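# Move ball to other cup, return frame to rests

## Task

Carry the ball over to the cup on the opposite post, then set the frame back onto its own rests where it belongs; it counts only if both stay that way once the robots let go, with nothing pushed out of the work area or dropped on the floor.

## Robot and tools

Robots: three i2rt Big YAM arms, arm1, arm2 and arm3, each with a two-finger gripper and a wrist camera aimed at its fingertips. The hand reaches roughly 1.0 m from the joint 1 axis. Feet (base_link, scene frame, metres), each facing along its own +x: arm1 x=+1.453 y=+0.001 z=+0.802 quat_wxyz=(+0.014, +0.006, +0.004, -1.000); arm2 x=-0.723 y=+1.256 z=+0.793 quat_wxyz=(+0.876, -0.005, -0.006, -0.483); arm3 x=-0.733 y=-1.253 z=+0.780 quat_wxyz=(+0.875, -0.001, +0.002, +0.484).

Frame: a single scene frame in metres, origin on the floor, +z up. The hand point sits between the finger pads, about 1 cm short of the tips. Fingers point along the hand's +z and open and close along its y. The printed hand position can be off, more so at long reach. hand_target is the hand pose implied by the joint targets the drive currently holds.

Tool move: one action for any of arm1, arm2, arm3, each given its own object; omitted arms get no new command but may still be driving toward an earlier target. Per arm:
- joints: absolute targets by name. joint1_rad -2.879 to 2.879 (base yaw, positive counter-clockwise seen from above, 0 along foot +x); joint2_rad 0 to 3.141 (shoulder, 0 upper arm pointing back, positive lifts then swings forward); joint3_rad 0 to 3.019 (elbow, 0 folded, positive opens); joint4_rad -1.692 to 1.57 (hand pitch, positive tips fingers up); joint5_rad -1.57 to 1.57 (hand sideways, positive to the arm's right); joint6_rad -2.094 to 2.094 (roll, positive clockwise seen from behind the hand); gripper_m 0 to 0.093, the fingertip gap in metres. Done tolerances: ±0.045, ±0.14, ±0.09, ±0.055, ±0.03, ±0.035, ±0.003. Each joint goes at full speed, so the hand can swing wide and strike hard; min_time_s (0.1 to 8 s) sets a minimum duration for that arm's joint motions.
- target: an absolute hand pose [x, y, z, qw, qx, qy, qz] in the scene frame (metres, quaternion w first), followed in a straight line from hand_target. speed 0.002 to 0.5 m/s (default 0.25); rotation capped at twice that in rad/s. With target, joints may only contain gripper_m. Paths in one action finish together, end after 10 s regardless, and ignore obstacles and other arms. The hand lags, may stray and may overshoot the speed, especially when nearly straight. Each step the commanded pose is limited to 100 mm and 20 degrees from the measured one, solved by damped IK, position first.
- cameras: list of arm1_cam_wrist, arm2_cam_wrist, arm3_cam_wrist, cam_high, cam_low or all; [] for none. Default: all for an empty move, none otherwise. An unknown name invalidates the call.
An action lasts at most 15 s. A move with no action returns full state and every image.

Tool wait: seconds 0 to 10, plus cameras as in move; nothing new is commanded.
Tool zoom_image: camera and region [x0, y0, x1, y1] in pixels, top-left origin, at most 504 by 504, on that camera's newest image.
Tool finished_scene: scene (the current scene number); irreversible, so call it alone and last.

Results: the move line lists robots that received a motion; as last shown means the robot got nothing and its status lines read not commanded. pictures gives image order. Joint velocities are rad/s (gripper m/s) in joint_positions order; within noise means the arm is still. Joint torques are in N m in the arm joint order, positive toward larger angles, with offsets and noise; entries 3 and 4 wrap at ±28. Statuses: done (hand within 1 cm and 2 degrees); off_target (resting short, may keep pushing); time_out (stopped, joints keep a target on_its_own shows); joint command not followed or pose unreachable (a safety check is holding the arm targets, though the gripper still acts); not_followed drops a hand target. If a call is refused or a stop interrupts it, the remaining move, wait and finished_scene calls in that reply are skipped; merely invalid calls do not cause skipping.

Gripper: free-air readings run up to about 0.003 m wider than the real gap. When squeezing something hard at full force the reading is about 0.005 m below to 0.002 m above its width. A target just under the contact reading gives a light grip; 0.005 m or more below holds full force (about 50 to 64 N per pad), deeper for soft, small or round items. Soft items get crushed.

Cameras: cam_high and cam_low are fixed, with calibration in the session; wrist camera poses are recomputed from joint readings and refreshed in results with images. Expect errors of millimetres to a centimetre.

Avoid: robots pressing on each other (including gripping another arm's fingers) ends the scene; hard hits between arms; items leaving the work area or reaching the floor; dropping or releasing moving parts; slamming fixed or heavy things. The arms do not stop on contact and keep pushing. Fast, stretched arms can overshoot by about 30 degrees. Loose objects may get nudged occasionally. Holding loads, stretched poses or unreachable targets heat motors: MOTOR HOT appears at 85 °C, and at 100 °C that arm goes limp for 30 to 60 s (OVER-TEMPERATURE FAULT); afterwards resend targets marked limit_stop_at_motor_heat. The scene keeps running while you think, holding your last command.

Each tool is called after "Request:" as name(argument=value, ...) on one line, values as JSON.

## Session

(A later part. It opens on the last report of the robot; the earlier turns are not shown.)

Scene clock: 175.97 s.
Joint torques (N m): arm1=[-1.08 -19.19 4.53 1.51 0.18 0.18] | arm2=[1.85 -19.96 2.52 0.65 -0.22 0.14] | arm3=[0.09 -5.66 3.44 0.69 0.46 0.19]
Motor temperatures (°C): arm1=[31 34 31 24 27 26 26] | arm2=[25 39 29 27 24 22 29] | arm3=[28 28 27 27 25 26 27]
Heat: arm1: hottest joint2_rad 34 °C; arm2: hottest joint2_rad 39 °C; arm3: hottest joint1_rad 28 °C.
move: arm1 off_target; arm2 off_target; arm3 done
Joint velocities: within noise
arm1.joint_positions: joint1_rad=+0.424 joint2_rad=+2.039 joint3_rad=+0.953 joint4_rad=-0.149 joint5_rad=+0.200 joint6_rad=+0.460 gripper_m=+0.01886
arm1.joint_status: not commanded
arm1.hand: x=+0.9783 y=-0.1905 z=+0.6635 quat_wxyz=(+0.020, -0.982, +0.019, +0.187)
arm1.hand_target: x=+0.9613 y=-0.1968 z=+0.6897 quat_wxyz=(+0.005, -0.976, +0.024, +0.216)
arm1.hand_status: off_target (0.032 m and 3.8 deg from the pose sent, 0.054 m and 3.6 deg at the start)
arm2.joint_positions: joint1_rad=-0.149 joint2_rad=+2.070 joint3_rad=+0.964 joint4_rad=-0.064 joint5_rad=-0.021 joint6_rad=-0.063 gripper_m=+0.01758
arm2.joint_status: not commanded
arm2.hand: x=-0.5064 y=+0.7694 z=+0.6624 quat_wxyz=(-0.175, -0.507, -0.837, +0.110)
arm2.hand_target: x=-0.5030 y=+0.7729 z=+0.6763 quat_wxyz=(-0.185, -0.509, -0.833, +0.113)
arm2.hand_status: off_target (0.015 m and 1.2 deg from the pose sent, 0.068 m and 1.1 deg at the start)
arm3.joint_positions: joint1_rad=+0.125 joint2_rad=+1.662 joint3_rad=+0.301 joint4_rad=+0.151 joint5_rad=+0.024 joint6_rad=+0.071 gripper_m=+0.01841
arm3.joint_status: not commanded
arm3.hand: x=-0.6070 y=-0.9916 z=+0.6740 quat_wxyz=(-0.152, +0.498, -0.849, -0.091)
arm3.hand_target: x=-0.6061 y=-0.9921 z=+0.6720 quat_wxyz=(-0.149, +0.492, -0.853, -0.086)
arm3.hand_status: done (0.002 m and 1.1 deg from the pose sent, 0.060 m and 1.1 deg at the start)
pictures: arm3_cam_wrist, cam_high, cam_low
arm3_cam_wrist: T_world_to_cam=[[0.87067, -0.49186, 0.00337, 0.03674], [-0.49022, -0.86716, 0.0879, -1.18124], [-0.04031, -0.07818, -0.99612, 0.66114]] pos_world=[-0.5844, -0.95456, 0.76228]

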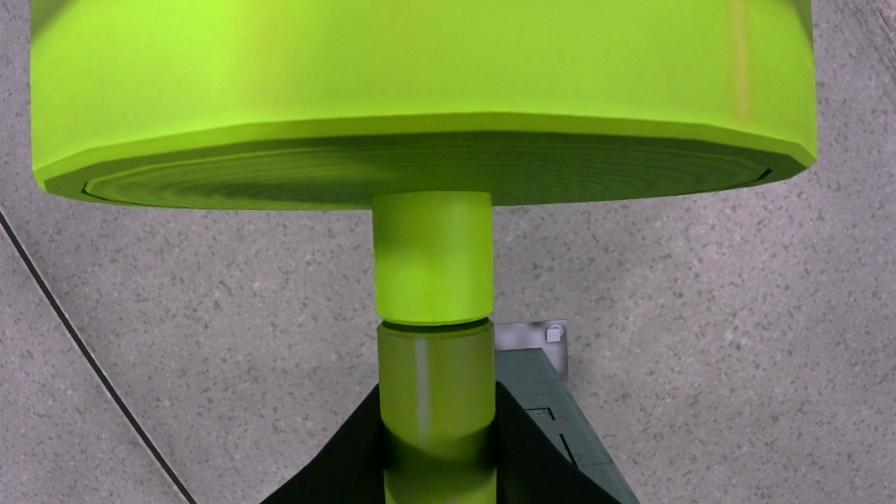

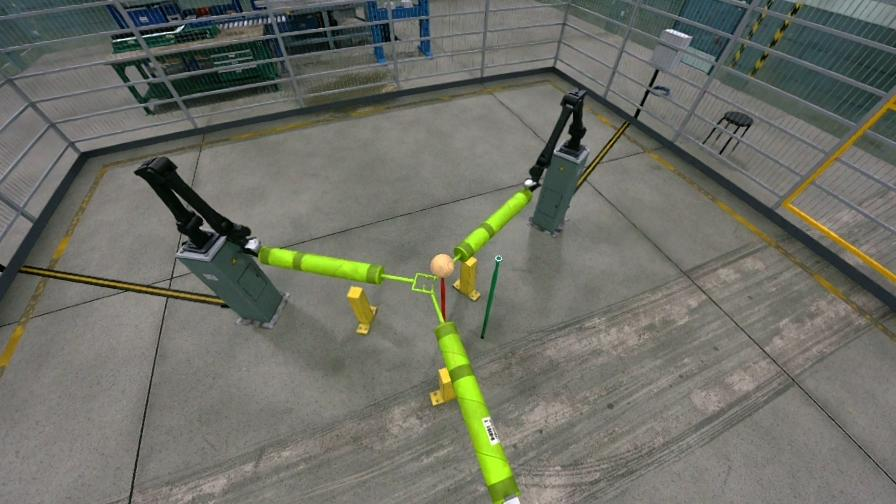

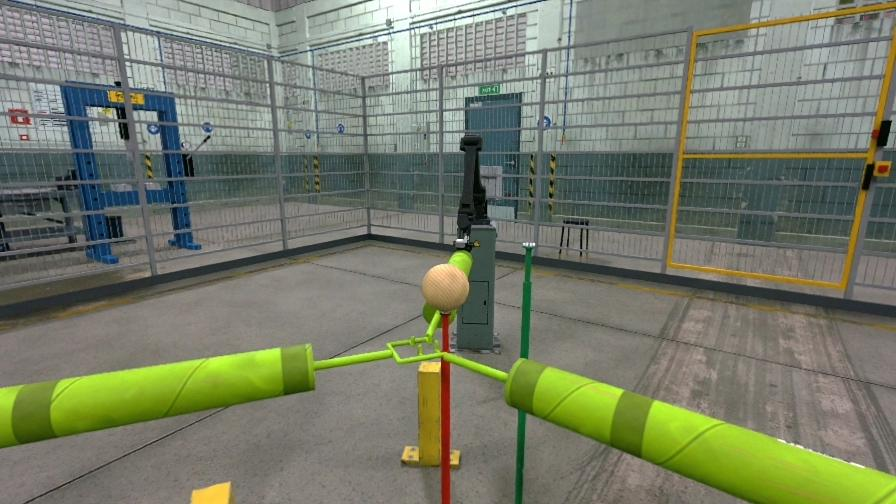

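Request:
move(arm1={"target":[0.962,-0.162,0.69,0.0053,-0.976,0.0238,0.2163],"speed":0.1}, arm2={"target":[-0.502,0.808,0.677,0.1846,0.5093,0.8329,-0.1129],"speed":0.1}, arm3={"target":[-0.605,-0.957,0.672,0.149,-0.492,0.854,0.086],"speed":0.1}, cameras=["cam_high","cam_low"])

Request:
zoom_image(camera="cam_low", region=[380, 250, 500, 370])

Request:
zoom_image(camera="cam_high", region=[400, 240, 490, 310])

Scene clock: 211.57 s.
Joint torques (N m): arm1=[-1.14 -18.67 4.18 1.54 0.08 0.19] | arm2=[1.9 -18.73 2.15 0.68 -0.16 0.14] | arm3=[0.03 -6.53 4.11 0.58 0.47 0.18]
Motor temperatures (°C): arm1=[30 34 31 24 26 26 26] | arm2=[25 36 28 27 24 22 29] | arm3=[28 28 26 27 25 26 27]
Heat: arm1: hottest joint2_rad 34 °C; arm2: hottest joint2_rad 36 °C; arm3: hottest joint1_rad 28 °C.
move: arm1 off_target; arm2 off_target; arm3 done
Joint velocities: within noise
arm1.joint_positions: joint1_rad=+0.355 joint2_rad=+2.017 joint3_rad=+0.907 joint4_rad=-0.109 joint5_rad=+0.175 joint6_rad=+0.394 gripper_m=+0.01886
arm1.joint_status: not commanded
arm1.hand: x=+0.9781 y=-0.1570 z=+0.6650 quat_wxyz=(+0.018, -0.982, +0.020, +0.188)
arm1.hand_target: x=+0.9622 y=-0.1618 z=+0.6897 quat_wxyz=(+0.005, -0.976, +0.024, +0.216)
arm1.hand_status: off_target (0.030 m and 3.6 deg from the pose sent, 0.042 m and 3.8 deg at the start)
arm2.joint_positions: joint1_rad=-0.114 joint2_rad=+2.026 joint3_rad=+0.869 joint4_rad=-0.012 joint5_rad=-0.007 joint6_rad=-0.030 gripper_m=+0.01758
arm2.joint_status: not commanded
arm2.hand: x=-0.5047 y=+0.8039 z=+0.6642 quat_wxyz=(-0.176, -0.507, -0.837, +0.111)
arm2.hand_target: x=-0.5020 y=+0.8079 z=+0.6764 quat_wxyz=(-0.185, -0.509, -0.833, +0.113)
arm2.hand_status: off_target (0.014 m and 1.1 deg from the pose sent, 0.042 m and 1.2 deg at the start)
arm3.joint_positions: joint1_rad=+0.177 joint2_rad=+1.700 joint3_rad=+0.386 joint4_rad=+0.101 joint5_rad=+0.042 joint6_rad=+0.121 gripper_m=+0.01840
arm3.joint_status: not commanded
arm3.hand: x=-0.6063 y=-0.9576 z=+0.6740 quat_wxyz=(-0.152, +0.498, -0.849, -0.092)
arm3.hand_target: x=-0.6050 y=-0.9570 z=+0.6721 quat_wxyz=(-0.149, +0.492, -0.854, -0.086)
arm3.hand_status: done (0.002 m and 1.1 deg from the pose sent, 0.035 m and 1.1 deg at the start)

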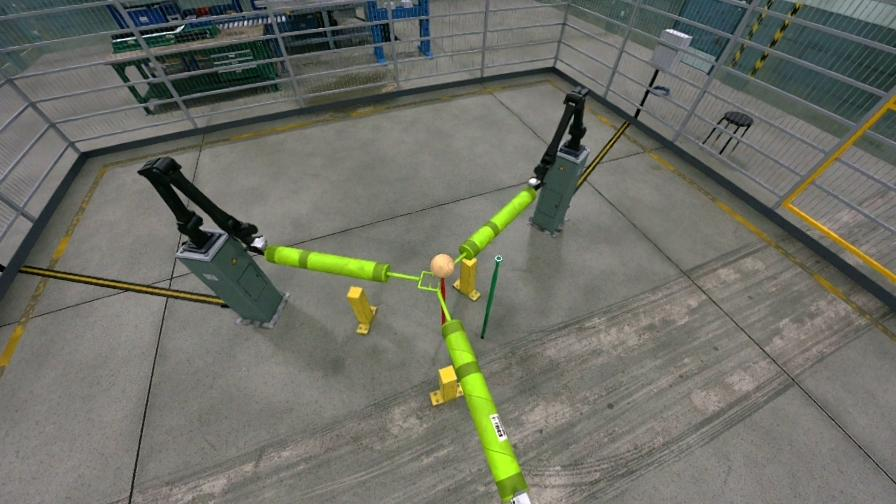

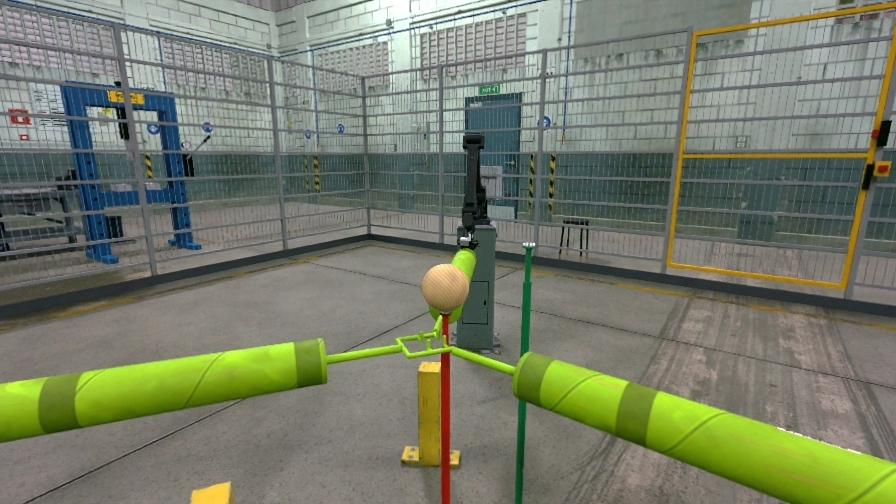

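Scaled by 4.200 from the camera's image (finer frame: 1280x720).

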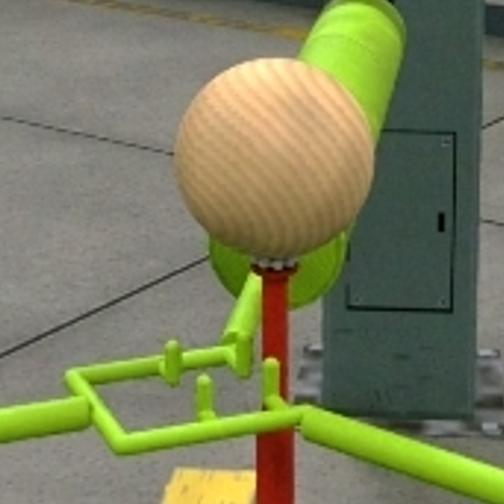

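Scaled by 5.600 from the camera's image (finer frame: 1280x720).

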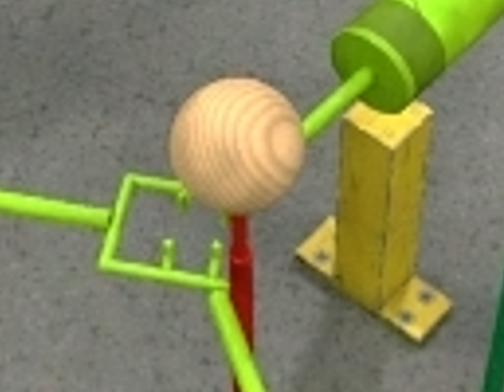

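Request:
move(arm1={"target":[0.975,-0.130,0.69,0.0053,-0.976,0.0238,0.2163],"speed":0.1}, arm2={"target":[-0.489,0.840,0.677,0.1846,0.5093,0.8329,-0.1129],"speed":0.1}, arm3={"target":[-0.592,-0.925,0.672,0.149,-0.492,0.854,0.086],"speed":0.1})

Request:
move(arm1={"target":[0.975,-0.130,0.73,0.0053,-0.976,0.0238,0.2163],"speed":0.1}, arm2={"target":[-0.489,0.840,0.717,0.1846,0.5093,0.8329,-0.1129],"speed":0.1}, arm3={"target":[-0.592,-0.925,0.712,0.149,-0.492,0.854,0.086],"speed":0.1}, cameras=["cam_high","cam_low"])

Request:
zoom_image(camera="cam_low", region=[380, 250, 500, 370])

Request:
zoom_image(camera="cam_high", region=[400, 240, 490, 310])

Scene clock: 236.07 s.
Joint torques (N m): arm1=[-1.26 -17.73 3.92 1.58 -0.01 0.18] | arm2=[1.9 -17.85 1.84 0.69 -0.13 0.13] | arm3=[-0.03 -7.53 4.67 0.54 0.44 0.17]
Motor temperatures (°C): arm1=[30 35 31 24 26 26 27] | arm2=[25 39 28 27 24 22 29] | arm3=[28 28 26 27 24 26 27]
Heat: arm1: hottest joint2_rad 35 °C; arm2: hottest joint2_rad 39 °C; arm3: hottest joint1_rad 28 °C.
move: arm1 off_target; arm2 off_target; arm3 done
Joint velocities: within noise
arm1.joint_positions: joint1_rad=+0.298 joint2_rad=+1.984 joint3_rad=+0.836 joint4_rad=-0.061 joint5_rad=+0.153 joint6_rad=+0.340 gripper_m=+0.01886
arm1.joint_status: not commanded
arm1.hand: x=+0.9909 y=-0.1263 z=+0.6670 quat_wxyz=(+0.017, -0.982, +0.020, +0.189)
arm1.hand_target: x=+0.9753 y=-0.1298 z=+0.6895 quat_wxyz=(+0.006, -0.976, +0.024, +0.216)
arm1.hand_status: off_target (0.028 m and 3.5 deg from the pose sent, 0.037 m and 3.6 deg at the start)
arm2.joint_positions: joint1_rad=-0.050 joint2_rad=+1.996 joint3_rad=+0.805 joint4_rad=+0.024 joint5_rad=+0.019 joint6_rad=+0.029 gripper_m=+0.01758
arm2.joint_status: not commanded
arm2.hand: x=-0.4909 y=+0.8352 z=+0.6652 quat_wxyz=(-0.176, -0.507, -0.836, +0.111)
arm2.hand_target: x=-0.4890 y=+0.8399 z=+0.6764 quat_wxyz=(-0.185, -0.509, -0.833, +0.113)
arm2.hand_status: off_target (0.013 m and 1.1 deg from the pose sent, 0.041 m and 1.1 deg at the start)
arm3.joint_positions: joint1_rad=+0.177 joint2_rad=+1.742 joint3_rad=+0.479 joint4_rad=+0.050 joint5_rad=+0.042 joint6_rad=+0.121 gripper_m=+0.01840
arm3.joint_status: not commanded
arm3.hand: x=-0.5936 y=-0.9262 z=+0.6739 quat_wxyz=(-0.152, +0.497, -0.849, -0.091)
arm3.hand_target: x=-0.5919 y=-0.9249 z=+0.6721 quat_wxyz=(-0.149, +0.492, -0.854, -0.086)
arm3.hand_status: done (0.003 m and 1.1 deg from the pose sent, 0.036 m and 1.1 deg at the start)
pictures: none

Scene clock: 237.07 s.
Joint torques (N m): arm1=[-1.32 -17.32 5.23 1.06 0.07 0.19] | arm2=[1.85 -17.32 3.12 0.12 -0.23 0.13] | arm3=[-0.03 -9 5.6 0.05 0.45 0.17]
Motor temperatures (°C): arm1=[30 35 31 24 26 26 27] | arm2=[25 39 28 27 24 22 29] | arm3=[28 28 26 27 24 26 27]
Heat: arm1: hottest joint2_rad 35 °C; arm2: hottest joint2_rad 39 °C; arm3: hottest joint1_rad 28 °C.
move: arm1 off_target; arm2 off_target; arm3 done
Joint velocities: within noise
arm1.joint_positions: joint1_rad=+0.298 joint2_rad=+1.876 joint3_rad=+0.830 joint4_rad=-0.156 joint5_rad=+0.151 joint6_rad=+0.339 gripper_m=+0.01886
arm1.joint_status: not commanded
arm1.hand: x=+0.9897 y=-0.1274 z=+0.7068 quat_wxyz=(+0.015, -0.981, +0.019, +0.192)
arm1.hand_target: x=+0.9752 y=-0.1298 z=+0.7296 quat_wxyz=(+0.005, -0.976, +0.024, +0.216)
arm1.hand_status: off_target (0.028 m and 3.1 deg from the pose sent, 0.065 m and 3.5 deg at the start)
arm2.joint_positions: joint1_rad=-0.050 joint2_rad=+1.882 joint3_rad=+0.796 joint4_rad=-0.071 joint5_rad=+0.021 joint6_rad=+0.029 gripper_m=+0.01758
arm2.joint_status: not commanded
arm2.hand: x=-0.4908 y=+0.8343 z=+0.7058 quat_wxyz=(-0.180, -0.507, -0.835, +0.115)
arm2.hand_target: x=-0.4890 y=+0.8398 z=+0.7164 quat_wxyz=(-0.185, -0.509, -0.833, +0.113)
arm2.hand_status: off_target (0.013 m and 0.7 deg from the pose sent, 0.052 m and 1.1 deg at the start)
arm3.joint_positions: joint1_rad=+0.177 joint2_rad=+1.616 joint3_rad=+0.488 joint4_rad=-0.098 joint5_rad=+0.042 joint6_rad=+0.121 gripper_m=+0.01840
arm3.joint_status: not commanded
arm3.hand: x=-0.5942 y=-0.9277 z=+0.7054 quat_wxyz=(-0.147, +0.498, -0.850, -0.087)
arm3.hand_target: x=-0.5920 y=-0.9251 z=+0.7119 quat_wxyz=(-0.149, +0.492, -0.854, -0.086)
arm3.hand_status: done (0.007 m and 0.9 deg from the pose sent, 0.038 m and 1.1 deg at the start)

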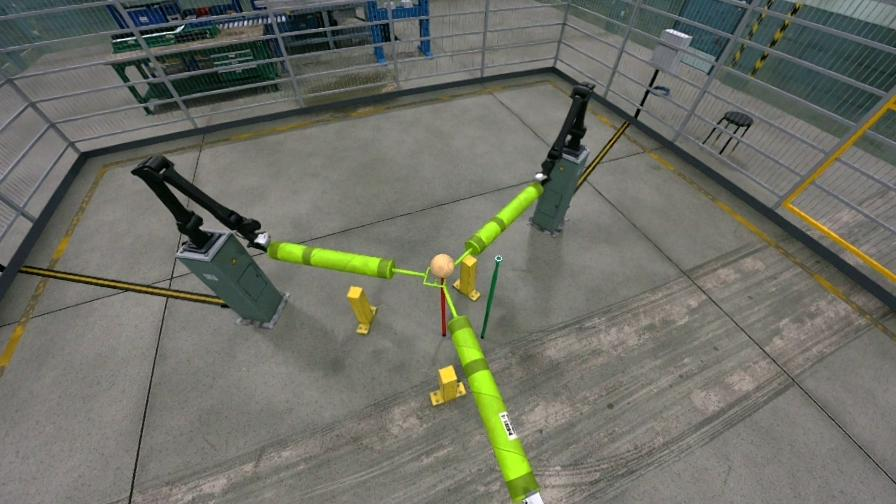

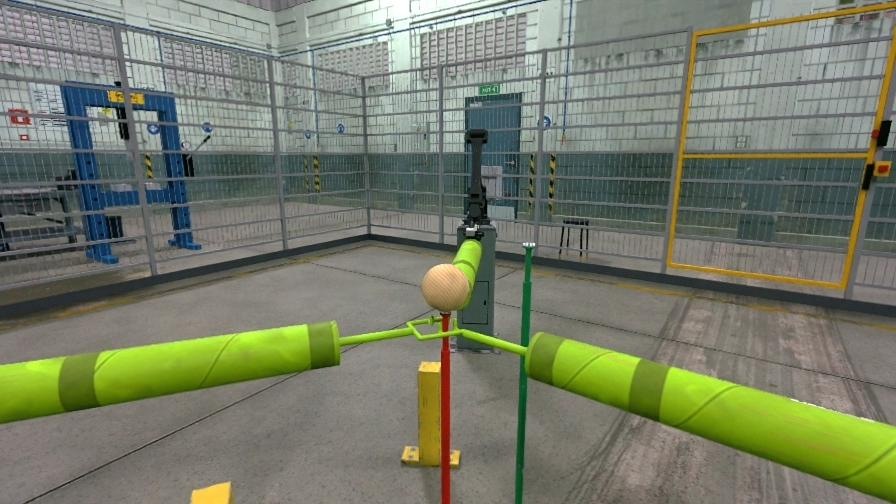

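Scaled by 4.200 from the camera's image (finer frame: 1280x720).

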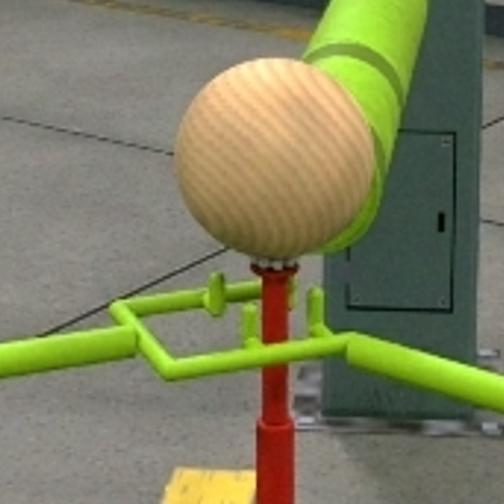

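Scaled by 5.600 from the camera's image (finer frame: 1280x720).

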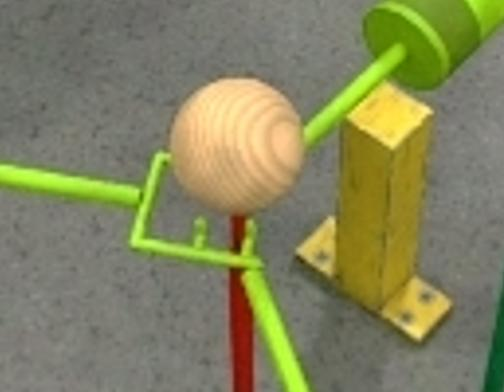

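Request:
move(arm1={"target":[0.978,-0.125,0.75,0.0053,-0.976,0.0238,0.2163],"speed":0.05}, arm2={"target":[-0.486,0.845,0.737,0.1846,0.5093,0.8329,-0.1129],"speed":0.05}, arm3={"target":[-0.589,-0.920,0.735,0.149,-0.492,0.854,0.086],"speed":0.05}, cameras=["cam_high","cam_low"])

Request:
zoom_image(camera="cam_low", region=[380, 250, 500, 370])

Request:
zoom_image(camera="cam_high", region=[400, 240, 490, 310])

Scene clock: 246.33 s.
Joint torques (N m): arm1=[-1.85 -16.79 5.31 0.98 -0.03 0.12] | arm2=[2.67 -17.38 3.23 0.1 -0.09 0.21] | arm3=[-0.21 -8.88 6.87 -0.02 0.43 0.14]
Motor temperatures (°C): arm1=[30 35 31 24 26 26 27] | arm2=[25 38 28 26 24 22 29] | arm3=[28 28 26 27 24 26 27]
Heat: arm1: hottest joint2_rad 35 °C; arm2: hottest joint2_rad 38 °C; arm3: hottest joint1_rad 28 °C.
move: arm1 off_target; arm2 off_target; arm3 off_target
Joint velocities: within noise
arm1.joint_positions: joint1_rad=+0.296 joint2_rad=+1.819 joint3_rad=+0.826 joint4_rad=-0.203 joint5_rad=+0.150 joint6_rad=+0.337 gripper_m=+0.01886
arm1.joint_status: not commanded
arm1.hand: x=+0.9908 y=-0.1263 z=+0.7270 quat_wxyz=(+0.014, -0.981, +0.019, +0.194)
arm1.hand_target: x=+0.9782 y=-0.1250 z=+0.7495 quat_wxyz=(+0.006, -0.976, +0.024, +0.216)
arm1.hand_status: off_target (0.026 m and 2.8 deg from the pose sent, 0.045 m and 3.1 deg at the start)
arm2.joint_positions: joint1_rad=-0.046 joint2_rad=+1.829 joint3_rad=+0.796 joint4_rad=-0.126 joint5_rad=+0.023 joint6_rad=+0.033 gripper_m=+0.01758
arm2.joint_status: not commanded
arm2.hand: x=-0.4900 y=+0.8361 z=+0.7250 quat_wxyz=(-0.180, -0.507, -0.835, +0.114)
arm2.hand_target: x=-0.4860 y=+0.8447 z=+0.7362 quat_wxyz=(-0.185, -0.509, -0.833, +0.113)
arm2.hand_status: off_target (0.015 m and 0.7 deg from the pose sent, 0.033 m and 0.7 deg at the start)
arm3.joint_positions: joint1_rad=+0.177 joint2_rad=+1.548 joint3_rad=+0.508 joint4_rad=-0.193 joint5_rad=+0.041 joint6_rad=+0.121 gripper_m=+0.01840
arm3.joint_status: not commanded
arm3.hand: x=-0.5934 y=-0.9255 z=+0.7255 quat_wxyz=(-0.144, +0.499, -0.851, -0.085)
arm3.hand_target: x=-0.5890 y=-0.9200 z=+0.7349 quat_wxyz=(-0.149, +0.492, -0.854, -0.086)
arm3.hand_status: off_target (0.012 m and 1.1 deg from the pose sent, 0.031 m and 0.9 deg at the start)

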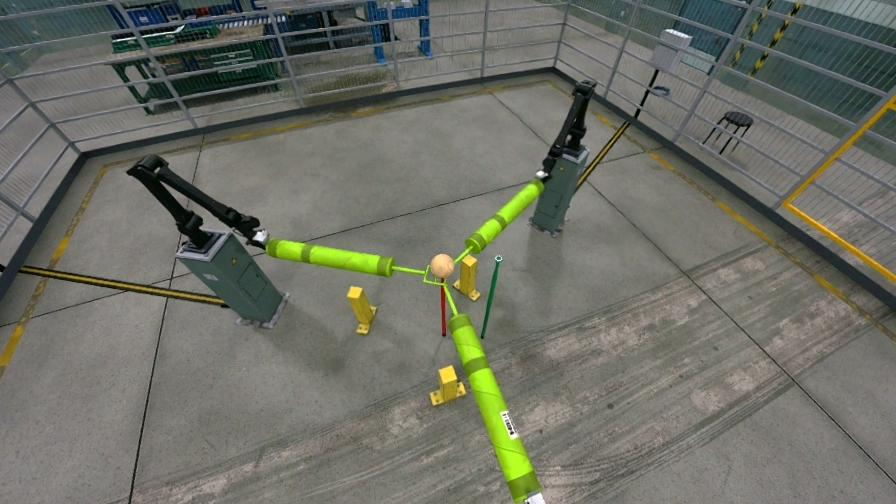

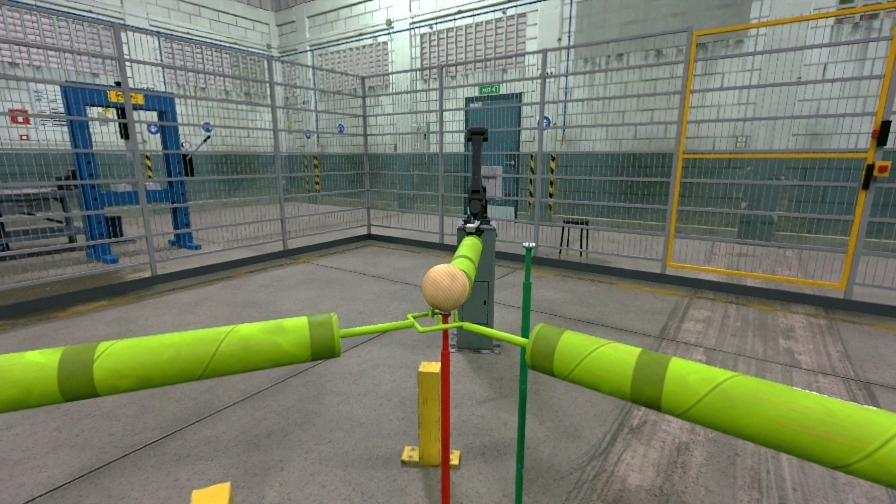

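Scaled by 4.200 from the camera's image (finer frame: 1280x720).

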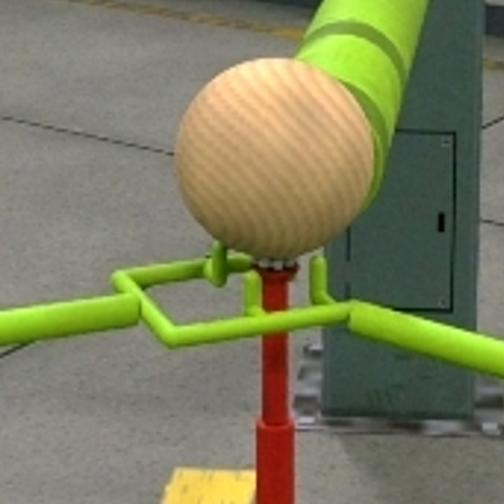

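Scaled by 5.600 from the camera's image (finer frame: 1280x720).

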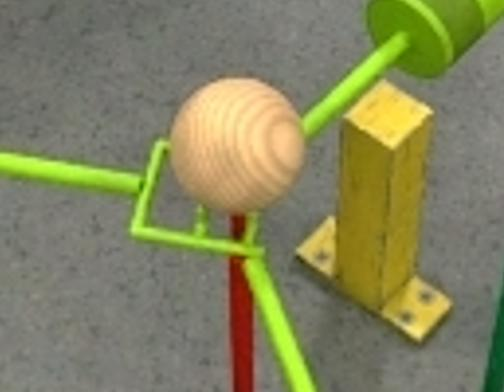

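Request:
move(arm1={"target":[0.982,-0.116,0.755,0.0053,-0.976,0.0238,0.2163],"speed":0.05}, arm2={"target":[-0.482,0.854,0.742,0.1846,0.5093,0.8329,-0.1129],"speed":0.05}, arm3={"target":[-0.585,-0.911,0.740,0.149,-0.492,0.854,0.086],"speed":0.05})

Request:
move(arm1={"target":[0.982,-0.116,0.81,0.0053,-0.976,0.0238,0.2163],"speed":0.05}, arm2={"target":[-0.482,0.854,0.797,0.1846,0.5093,0.8329,-0.1129],"speed":0.05}, arm3={"target":[-0.585,-0.911,0.795,0.149,-0.492,0.854,0.086],"speed":0.05}, cameras=["cam_high","cam_low"])

Request:
zoom_image(camera="cam_low", region=[380, 230, 500, 350])

Request:
zoom_image(camera="cam_high", region=[400, 230, 490, 300])

Scene clock: 256.80 s.
Joint torques (N m): arm1=[-1.9 -16.79 5.38 0.95 -0.04 0.13] | arm2=[2.67 -17.03 3.41 0.06 -0.1 0.21] | arm3=[-0.32 -8.76 7.17 0.03 0.42 0.13]
Motor temperatures (°C): arm1=[30 34 31 24 26 25 27] | arm2=[25 38 28 26 24 22 30] | arm3=[28 28 27 27 24 25 27]
Heat: arm1: hottest joint2_rad 34 °C; arm2: hottest joint2_rad 38 °C; arm3: hottest joint1_rad 28 °C.
move: arm1 off_target; arm2 off_target; arm3 off_target
Joint velocities: within noise
arm1.joint_positions: joint1_rad=+0.278 joint2_rad=+1.797 joint3_rad=+0.808 joint4_rad=-0.206 joint5_rad=+0.143 joint6_rad=+0.320 gripper_m=+0.01886
arm1.joint_status: not commanded
arm1.hand: x=+0.9945 y=-0.1175 z=+0.7316 quat_wxyz=(+0.014, -0.981, +0.019, +0.194)
arm1.hand_target: x=+0.9822 y=-0.1160 z=+0.7544 quat_wxyz=(+0.005, -0.976, +0.024, +0.216)
arm1.hand_status: off_target (0.027 m and 2.9 deg from the pose sent, 0.031 m and 2.8 deg at the start)
arm2.joint_positions: joint1_rad=-0.027 joint2_rad=+1.806 joint3_rad=+0.780 joint4_rad=-0.133 joint5_rad=+0.031 joint6_rad=+0.051 gripper_m=+0.01758
arm2.joint_status: not commanded
arm2.hand: x=-0.4864 y=+0.8454 z=+0.7295 quat_wxyz=(-0.179, -0.507, -0.835, +0.115)
arm2.hand_target: x=-0.4821 y=+0.8536 z=+0.7412 quat_wxyz=(-0.185, -0.509, -0.833, +0.113)
arm2.hand_status: off_target (0.016 m and 0.8 deg from the pose sent, 0.026 m and 0.7 deg at the start)
arm3.joint_positions: joint1_rad=+0.177 joint2_rad=+1.548 joint3_rad=+0.537 joint4_rad=-0.221 joint5_rad=+0.041 joint6_rad=+0.121 gripper_m=+0.01840
arm3.joint_status: not commanded
arm3.hand: x=-0.5897 y=-0.9163 z=+0.7313 quat_wxyz=(-0.144, +0.498, -0.850, -0.086)
arm3.hand_target: x=-0.5850 y=-0.9111 z=+0.7399 quat_wxyz=(-0.149, +0.492, -0.854, -0.086)
arm3.hand_status: off_target (0.011 m and 1.0 deg from the pose sent, 0.022 m and 1.1 deg at the start)
pictures: none

Scene clock: 258.47 s.
Joint torques (N m): arm1=[-1.08 -15.44 8.08 0.08 -0.07 0.23] | arm2=[2.26 -16.03 6.08 -0.55 -0.1 0.18] | arm3=[-0.32 -9.11 8.35 -0.46 0.36 0.14]
Motor temperatures (°C): arm1=[30 34 31 24 26 25 27] | arm2=[25 38 28 26 24 22 30] | arm3=[28 28 27 27 24 25 27]
Heat: arm1: hottest joint2_rad 34 °C; arm2: hottest joint2_rad 38 °C; arm3: hottest joint1_rad 28 °C.
move: arm1 off_target; arm2 off_target; arm3 off_target
Joint velocities: within noise
arm1.joint_positions: joint1_rad=+0.268 joint2_rad=+1.662 joint3_rad=+0.818 joint4_rad=-0.347 joint5_rad=+0.143 joint6_rad=+0.309 gripper_m=+0.01886
arm1.joint_status: not commanded
arm1.hand: x=+0.9970 y=-0.1121 z=+0.7826 quat_wxyz=(+0.015, -0.980, +0.018, +0.195)
arm1.hand_target: x=+0.9824 y=-0.1158 z=+0.8097 quat_wxyz=(+0.005, -0.976, +0.024, +0.217)
arm1.hand_status: off_target (0.031 m and 2.8 deg from the pose sent, 0.079 m and 2.9 deg at the start)
arm2.joint_positions: joint1_rad=-0.022 joint2_rad=+1.666 joint3_rad=+0.787 joint4_rad=-0.283 joint5_rad=+0.031 joint6_rad=+0.054 gripper_m=+0.01758
arm2.joint_status: not commanded
arm2.hand: x=-0.4878 y=+0.8521 z=+0.7798 quat_wxyz=(-0.178, -0.507, -0.836, +0.113)
arm2.hand_target: x=-0.4820 y=+0.8539 z=+0.7964 quat_wxyz=(-0.185, -0.509, -0.833, +0.113)
arm2.hand_status: off_target (0.018 m and 0.9 deg from the pose sent, 0.068 m and 0.8 deg at the start)
arm3.joint_positions: joint1_rad=+0.177 joint2_rad=+1.402 joint3_rad=+0.589 joint4_rad=-0.416 joint5_rad=+0.043 joint6_rad=+0.121 gripper_m=+0.01840
arm3.joint_status: not commanded
arm3.hand: x=-0.5875 y=-0.9118 z=+0.7826 quat_wxyz=(-0.146, +0.498, -0.850, -0.086)
arm3.hand_target: x=-0.5849 y=-0.9109 z=+0.7947 quat_wxyz=(-0.149, +0.492, -0.854, -0.086)
arm3.hand_status: off_target (0.013 m and 0.9 deg from the pose sent, 0.064 m and 1.0 deg at the start)

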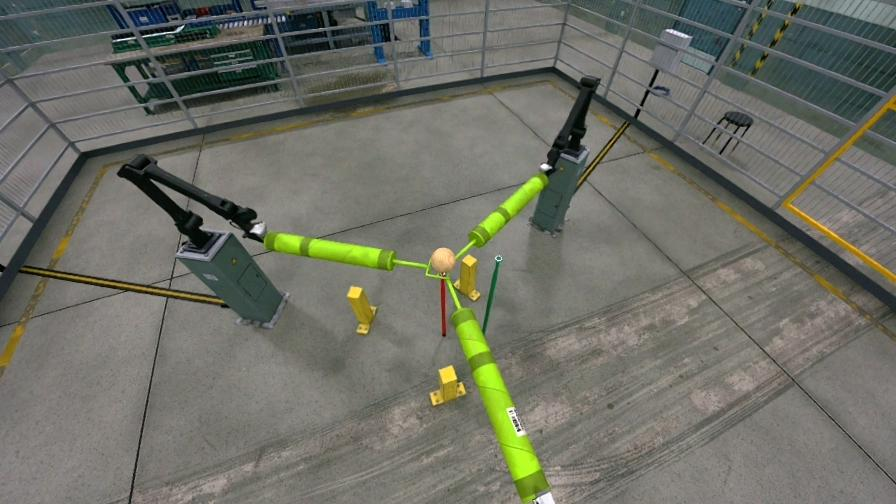

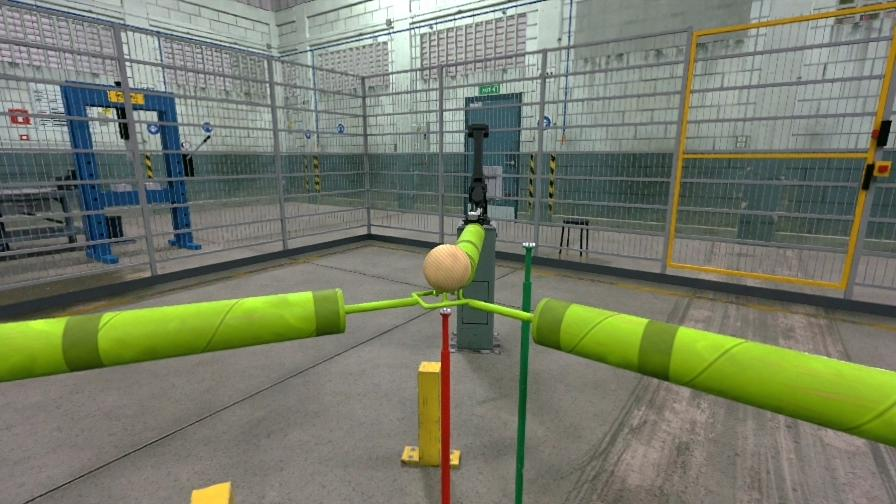

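Scaled by 4.200 from the camera's image (finer frame: 1280x720).

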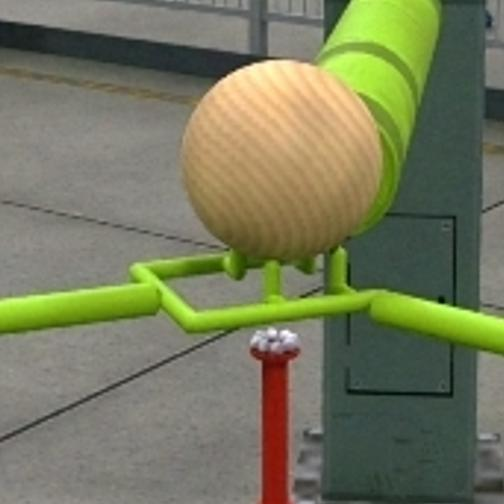

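Scaled by 5.600 from the camera's image (finer frame: 1280x720).

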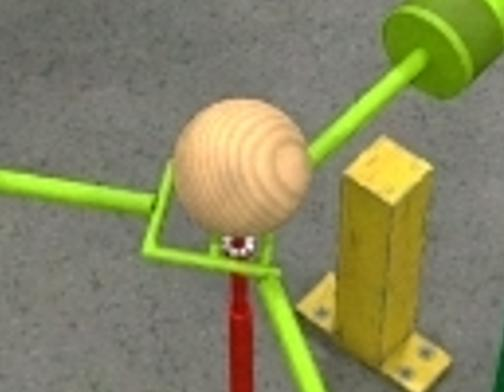

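Request:
move(arm1={"target":[0.982,-0.116,0.94,0.0053,-0.976,0.0238,0.2163],"speed":0.08}, arm2={"target":[-0.482,0.854,0.927,0.1846,0.5093,0.8329,-0.1129],"speed":0.08}, arm3={"target":[-0.585,-0.911,0.925,0.149,-0.492,0.854,0.086],"speed":0.08})

Request:
move(arm1={"target":[1.066,0.044,0.94,0.0053,-0.976,0.0238,0.2163],"speed":0.08}, arm2={"target":[-0.398,1.014,0.927,0.1846,0.5093,0.8329,-0.1129],"speed":0.08}, arm3={"target":[-0.501,-0.751,0.925,0.149,-0.492,0.854,0.086],"speed":0.08}, cameras=["cam_high","cam_low"])

Request:
zoom_image(camera="cam_low", region=[430, 170, 590, 330])

Request:
zoom_image(camera="cam_high", region=[410, 200, 530, 290])

Scene clock: 274.67 s.
Joint torques (N m): arm1=[-1.26 -14.68 11.77 -0.08 -0.06 0.22] | arm2=[2.14 -15.44 9.57 -0.95 -0.19 0.17] | arm3=[-0.26 -8.53 12.04 -1.1 0.42 0.14]
Motor temperatures (°C): arm1=[30 35 33 24 26 25 27] | arm2=[25 38 29 26 24 22 30] | arm3=[28 28 29 27 24 25 27]
Heat: arm1: hottest joint2_rad 35 °C; arm2: hottest joint2_rad 38 °C; arm3: hottest joint3_rad 29 °C.
move: arm1 off_target; arm2 off_target; arm3 off_target
Joint velocities: within noise
arm1.joint_positions: joint1_rad=+0.268 joint2_rad=+1.448 joint3_rad=+0.957 joint4_rad=-0.722 joint5_rad=+0.142 joint6_rad=+0.309 gripper_m=+0.01886
arm1.joint_status: not commanded
arm1.hand: x=+0.9986 y=-0.1124 z=+0.8996 quat_wxyz=(+0.018, -0.982, +0.018, +0.185)
arm1.hand_target: x=+0.9833 y=-0.1155 z=+0.9396 quat_wxyz=(+0.005, -0.976, +0.024, +0.217)
arm1.hand_status: off_target (0.044 m and 4.0 deg from the pose sent, 0.158 m and 2.8 deg at the start)
arm2.joint_positions: joint1_rad=-0.022 joint2_rad=+1.447 joint3_rad=+0.926 joint4_rad=-0.663 joint5_rad=+0.032 joint6_rad=+0.054 gripper_m=+0.01758
arm2.joint_status: not commanded
arm2.hand: x=-0.4888 y=+0.8540 z=+0.8953 quat_wxyz=(-0.168, -0.508, -0.838, +0.109)
arm2.hand_target: x=-0.4822 y=+0.8541 z=+0.9261 quat_wxyz=(-0.185, -0.509, -0.833, +0.113)
arm2.hand_status: off_target (0.032 m and 2.0 deg from the pose sent, 0.147 m and 0.9 deg at the start)
arm3.joint_positions: joint1_rad=+0.177 joint2_rad=+1.178 joint3_rad=+0.777 joint4_rad=-0.837 joint5_rad=+0.041 joint6_rad=+0.121 gripper_m=+0.01840
arm3.joint_status: not commanded
arm3.hand: x=-0.5869 y=-0.9101 z=+0.9012 quat_wxyz=(-0.142, +0.499, -0.851, -0.084)
arm3.hand_target: x=-0.5850 y=-0.9109 z=+0.9242 quat_wxyz=(-0.149, +0.492, -0.853, -0.086)
arm3.hand_status: off_target (0.024 m and 1.2 deg from the pose sent, 0.143 m and 0.9 deg at the start)
pictures: none

Scene clock: 277.53 s.
Joint torques (N m): arm1=[-2.49 -10.17 9.48 0.95 -0.22 0.08] | arm2=[3.25 -13.57 7.66 0.16 0.17 0.19] | arm3=[-1.08 -12.57 13.04 -0.55 0.19 0.02]
Motor temperatures (°C): arm1=[30 34 34 24 26 25 27] | arm2=[25 38 29 26 24 22 30] | arm3=[28 28 30 27 24 25 27]
Heat: arm1: hottest joint2_rad 34 °C; arm2: hottest joint2_rad 38 °C; arm3: hottest joint3_rad 30 °C.
move: arm1 off_target; arm2 off_target; arm3 off_target
Joint velocities: within noise
arm1.joint_positions: joint1_rad=-0.143 joint2_rad=+1.177 joint3_rad=+0.749 joint4_rad=-0.756 joint5_rad=-0.038 joint6_rad=-0.062 gripper_m=+0.01886
arm1.joint_status: not commanded
arm1.hand: x=+1.0730 y=+0.0368 z=+0.9157 quat_wxyz=(+0.003, -0.982, +0.021, +0.188)
arm1.hand_target: x=+1.0663 y=+0.0438 z=+0.9396 quat_wxyz=(+0.006, -0.976, +0.024, +0.216)
arm1.hand_status: off_target (0.026 m and 3.4 deg from the pose sent, 0.175 m and 4.0 deg at the start)
arm2.joint_positions: joint1_rad=+0.431 joint2_rad=+1.309 joint3_rad=+0.831 joint4_rad=-0.774 joint5_rad=+0.208 joint6_rad=+0.485 gripper_m=+0.01758
arm2.joint_status: not commanded
arm2.hand: x=-0.4042 y=+1.0064 z=+0.9050 quat_wxyz=(-0.159, -0.511, -0.837, +0.114)
arm2.hand_target: x=-0.3982 y=+1.0137 z=+0.9261 quat_wxyz=(-0.184, -0.509, -0.833, +0.112)
arm2.hand_status: off_target (0.024 m and 3.0 deg from the pose sent, 0.187 m and 2.0 deg at the start)
arm3.joint_positions: joint1_rad=+0.151 joint2_rad=+1.621 joint3_rad=+1.233 joint4_rad=-0.846 joint5_rad=+0.035 joint6_rad=+0.098 gripper_m=+0.01840
arm3.joint_status: not commanded
arm3.hand: x=-0.5108 y=-0.7559 z=+0.9043 quat_wxyz=(-0.144, +0.498, -0.851, -0.084)
arm3.hand_target: x=-0.5013 y=-0.7515 z=+0.9249 quat_wxyz=(-0.150, +0.492, -0.853, -0.086)
arm3.hand_status: off_target (0.023 m and 1.0 deg from the pose sent, 0.182 m and 1.2 deg at the start)

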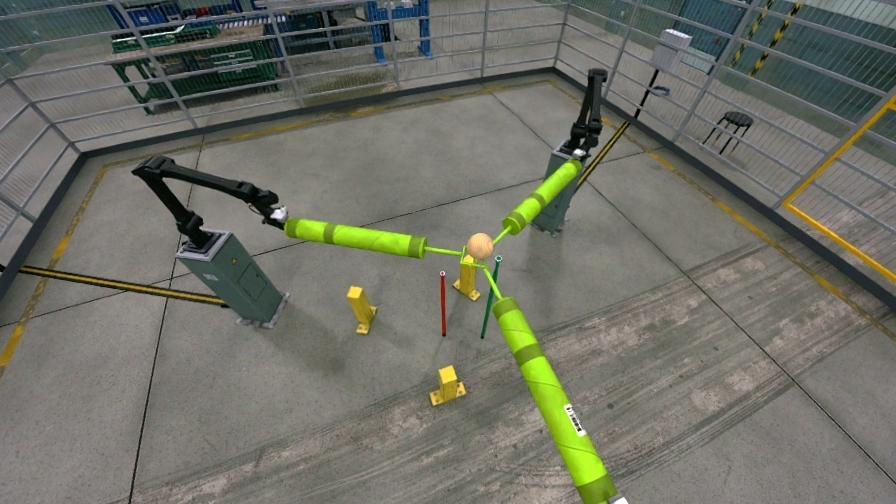

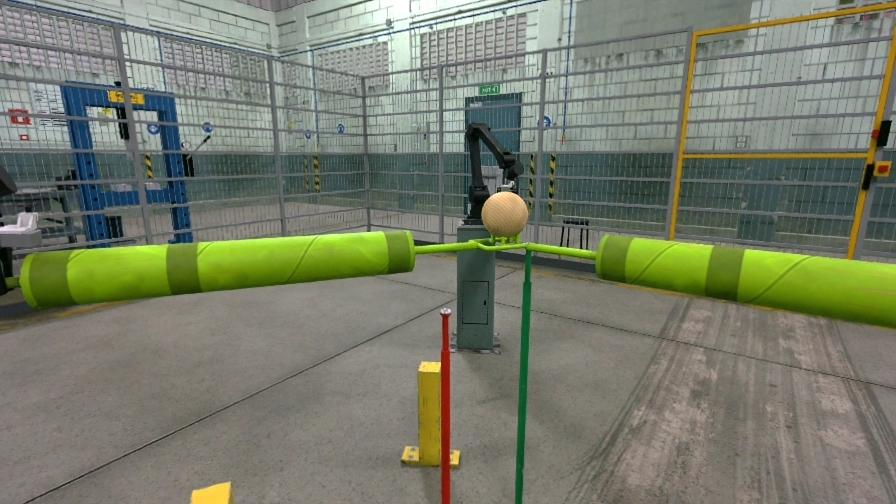

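Scaled by 3.150 from the camera's image (finer frame: 1280x720).

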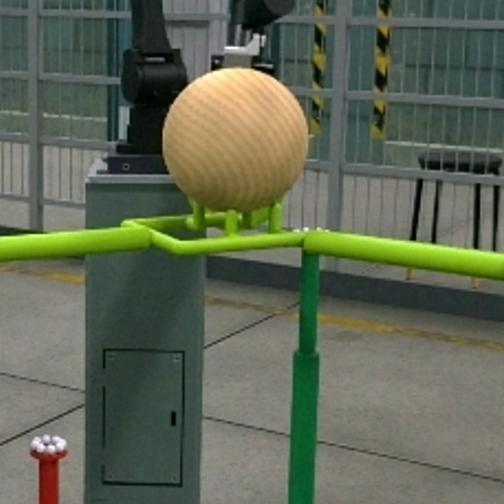

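Scaled by 4.200 from the camera's image (finer frame: 1280x720).

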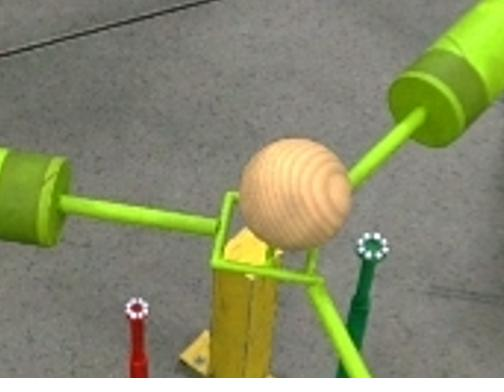

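Request:
move(arm1={"target":[1.066,0.044,0.965,0.0053,-0.976,0.0238,0.2163],"speed":0.08}, arm2={"target":[-0.398,1.014,0.952,0.1846,0.5093,0.8329,-0.1129],"speed":0.08}, arm3={"target":[-0.501,-0.751,0.950,0.149,-0.492,0.854,0.086],"speed":0.08})

Request:
move(arm1={"target":[1.105,0.12,0.965,0.0053,-0.976,0.0238,0.2163],"speed":0.08}, arm2={"target":[-0.359,1.090,0.952,0.1846,0.5093,0.8329,-0.1129],"speed":0.08}, arm3={"target":[-0.462,-0.675,0.950,0.149,-0.492,0.854,0.086],"speed":0.08}, cameras=["cam_high","cam_low"])

Request:
zoom_image(camera="cam_low", region=[450, 160, 610, 290])

Request:
zoom_image(camera="cam_high", region=[440, 200, 560, 290])

Scene clock: 293.87 s.
Joint torques (N m): arm1=[-1.61 -10.34 12.03 -0.42 -0.31 0.2] | arm2=[3.08 -13.04 10.5 -1.02 0.16 0.18] | arm3=[-0.91 -14.15 13.14 -0.75 0.29 0.07]
Motor temperatures (°C): arm1=[30 34 36 24 26 25 27] | arm2=[25 36 30 26 24 22 30] | arm3=[28 29 35 27 24 25 28]
Heat: arm1: hottest joint3_rad 36 °C; arm2: hottest joint2_rad 36 °C; arm3: hottest joint3_rad 35 °C.
move: arm1 off_target; arm2 off_target; arm3 off_target
Joint velocities: within noise
arm1.joint_positions: joint1_rad=-0.154 joint2_rad=+1.153 joint3_rad=+0.767 joint4_rad=-0.796 joint5_rad=-0.037 joint6_rad=-0.076 gripper_m=+0.01886
arm1.joint_status: not commanded
arm1.hand: x=+1.0755 y=+0.0408 z=+0.9287 quat_wxyz=(+0.006, -0.982, +0.020, +0.189)
arm1.hand_target: x=+1.0666 y=+0.0438 z=+0.9640 quat_wxyz=(+0.006, -0.976, +0.024, +0.217)
arm1.hand_status: off_target (0.038 m and 3.3 deg from the pose sent, 0.050 m and 3.4 deg at the start)
arm2.joint_positions: joint1_rad=+0.432 joint2_rad=+1.278 joint3_rad=+0.838 joint4_rad=-0.812 joint5_rad=+0.208 joint6_rad=+0.485 gripper_m=+0.01758
arm2.joint_status: not commanded
arm2.hand: x=-0.4086 y=+1.0098 z=+0.9167 quat_wxyz=(-0.159, -0.510, -0.837, +0.114)
arm2.hand_target: x=-0.3986 y=+1.0138 z=+0.9507 quat_wxyz=(-0.185, -0.509, -0.833, +0.112)
arm2.hand_status: off_target (0.037 m and 3.0 deg from the pose sent, 0.048 m and 3.0 deg at the start)
arm3.joint_positions: joint1_rad=+0.149 joint2_rad=+1.621 joint3_rad=+1.277 joint4_rad=-0.905 joint5_rad=+0.032 joint6_rad=+0.095 gripper_m=+0.01840
arm3.joint_status: not commanded
arm3.hand: x=-0.5092 y=-0.7539 z=+0.9187 quat_wxyz=(-0.137, +0.499, -0.852, -0.081)
arm3.hand_target: x=-0.5015 y=-0.7516 z=+0.9496 quat_wxyz=(-0.149, +0.492, -0.853, -0.086)
arm3.hand_status: off_target (0.032 m and 1.7 deg from the pose sent, 0.047 m and 1.0 deg at the start)
pictures: none

Scene clock: 295.57 s.
Joint torques (N m): arm1=[-1.9 -9.58 9.77 -0.06 -0.63 0.17] | arm2=[3.6 -11.4 11.37 -0.87 0.23 0.22] | arm3=[-1.49 -15.56 14.06 -0.55 0.23 0]
Motor temperatures (°C): arm1=[30 34 37 24 26 25 27] | arm2=[25 36 31 26 24 22 30] | arm3=[28 29 35 27 24 25 28]
Heat: arm1: hottest joint3_rad 37 °C; arm2: hottest joint2_rad 36 °C; arm3: hottest joint3_rad 35 °C.
move: arm1 off_target; arm2 off_target; arm3 off_target
Joint velocities: within noise
arm1.joint_positions: joint1_rad=-0.427 joint2_rad=+1.110 joint3_rad=+0.767 joint4_rad=-0.846 joint5_rad=-0.146 joint6_rad=-0.325 gripper_m=+0.01886
arm1.joint_status: not commanded
arm1.hand: x=+1.1045 y=+0.1182 z=+0.9417 quat_wxyz=(+0.004, -0.980, +0.021, +0.197)
arm1.hand_target: x=+1.1048 y=+0.1199 z=+0.9642 quat_wxyz=(+0.006, -0.976, +0.024, +0.216)
arm1.hand_status: off_target (0.023 m and 2.3 deg from the pose sent, 0.092 m and 3.3 deg at the start)
arm2.joint_positions: joint1_rad=+0.674 joint2_rad=+1.274 joint3_rad=+0.848 joint4_rad=-0.885 joint5_rad=+0.290 joint6_rad=+0.721 gripper_m=+0.01758
arm2.joint_status: not commanded
arm2.hand: x=-0.3761 y=+1.0840 z=+0.9197 quat_wxyz=(-0.160, -0.510, -0.837, +0.120)
arm2.hand_target: x=-0.3601 y=+1.0900 z=+0.9514 quat_wxyz=(-0.185, -0.509, -0.833, +0.112)
arm2.hand_status: off_target (0.037 m and 3.0 deg from the pose sent, 0.101 m and 3.0 deg at the start)
arm3.joint_positions: joint1_rad=+0.148 joint2_rad=+1.818 joint3_rad=+1.553 joint4_rad=-0.979 joint5_rad=+0.031 joint6_rad=+0.092 gripper_m=+0.01840
arm3.joint_status: not commanded
arm3.hand: x=-0.4760 y=-0.6789 z=+0.9234 quat_wxyz=(-0.139, +0.500, -0.851, -0.082)
arm3.hand_target: x=-0.4624 y=-0.6759 z=+0.9499 quat_wxyz=(-0.150, +0.492, -0.853, -0.086)
arm3.hand_status: off_target (0.030 m and 1.5 deg from the pose sent, 0.097 m and 1.7 deg at the start)

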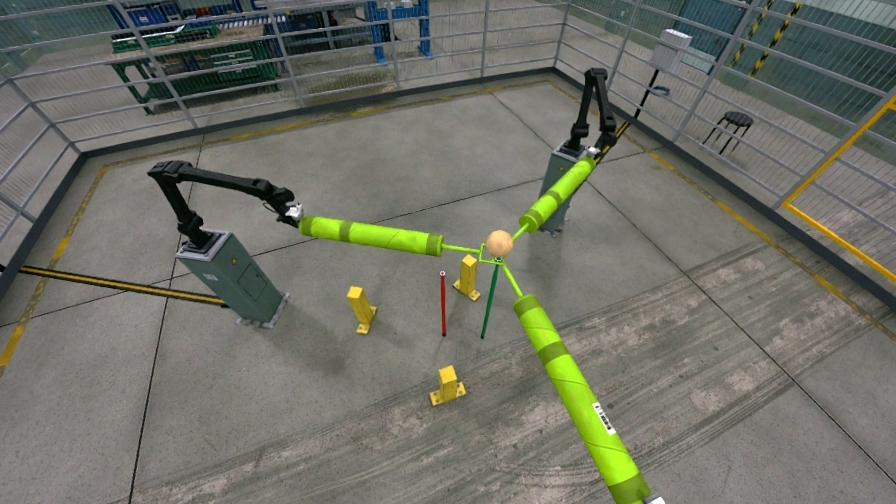

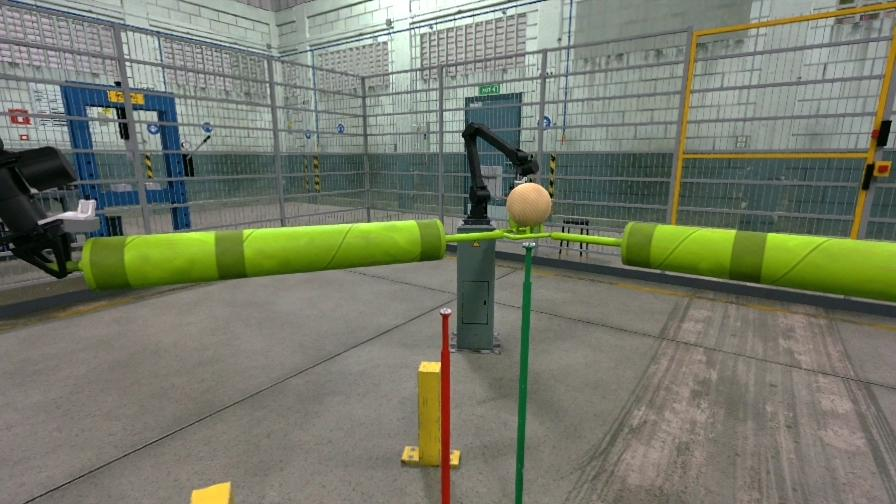

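Scaled by 3.150 from the camera's image (finer frame: 1280x720).

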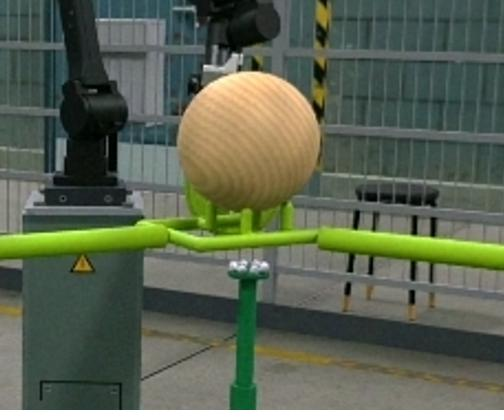

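Scaled by 4.200 from the camera's image (finer frame: 1280x720).

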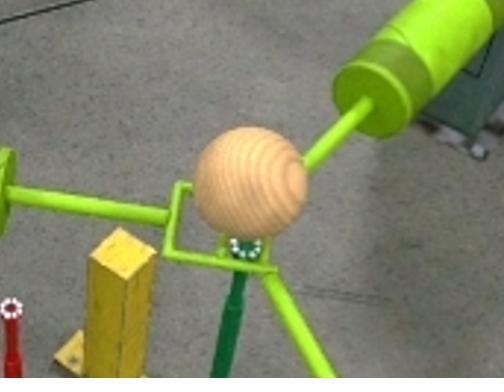

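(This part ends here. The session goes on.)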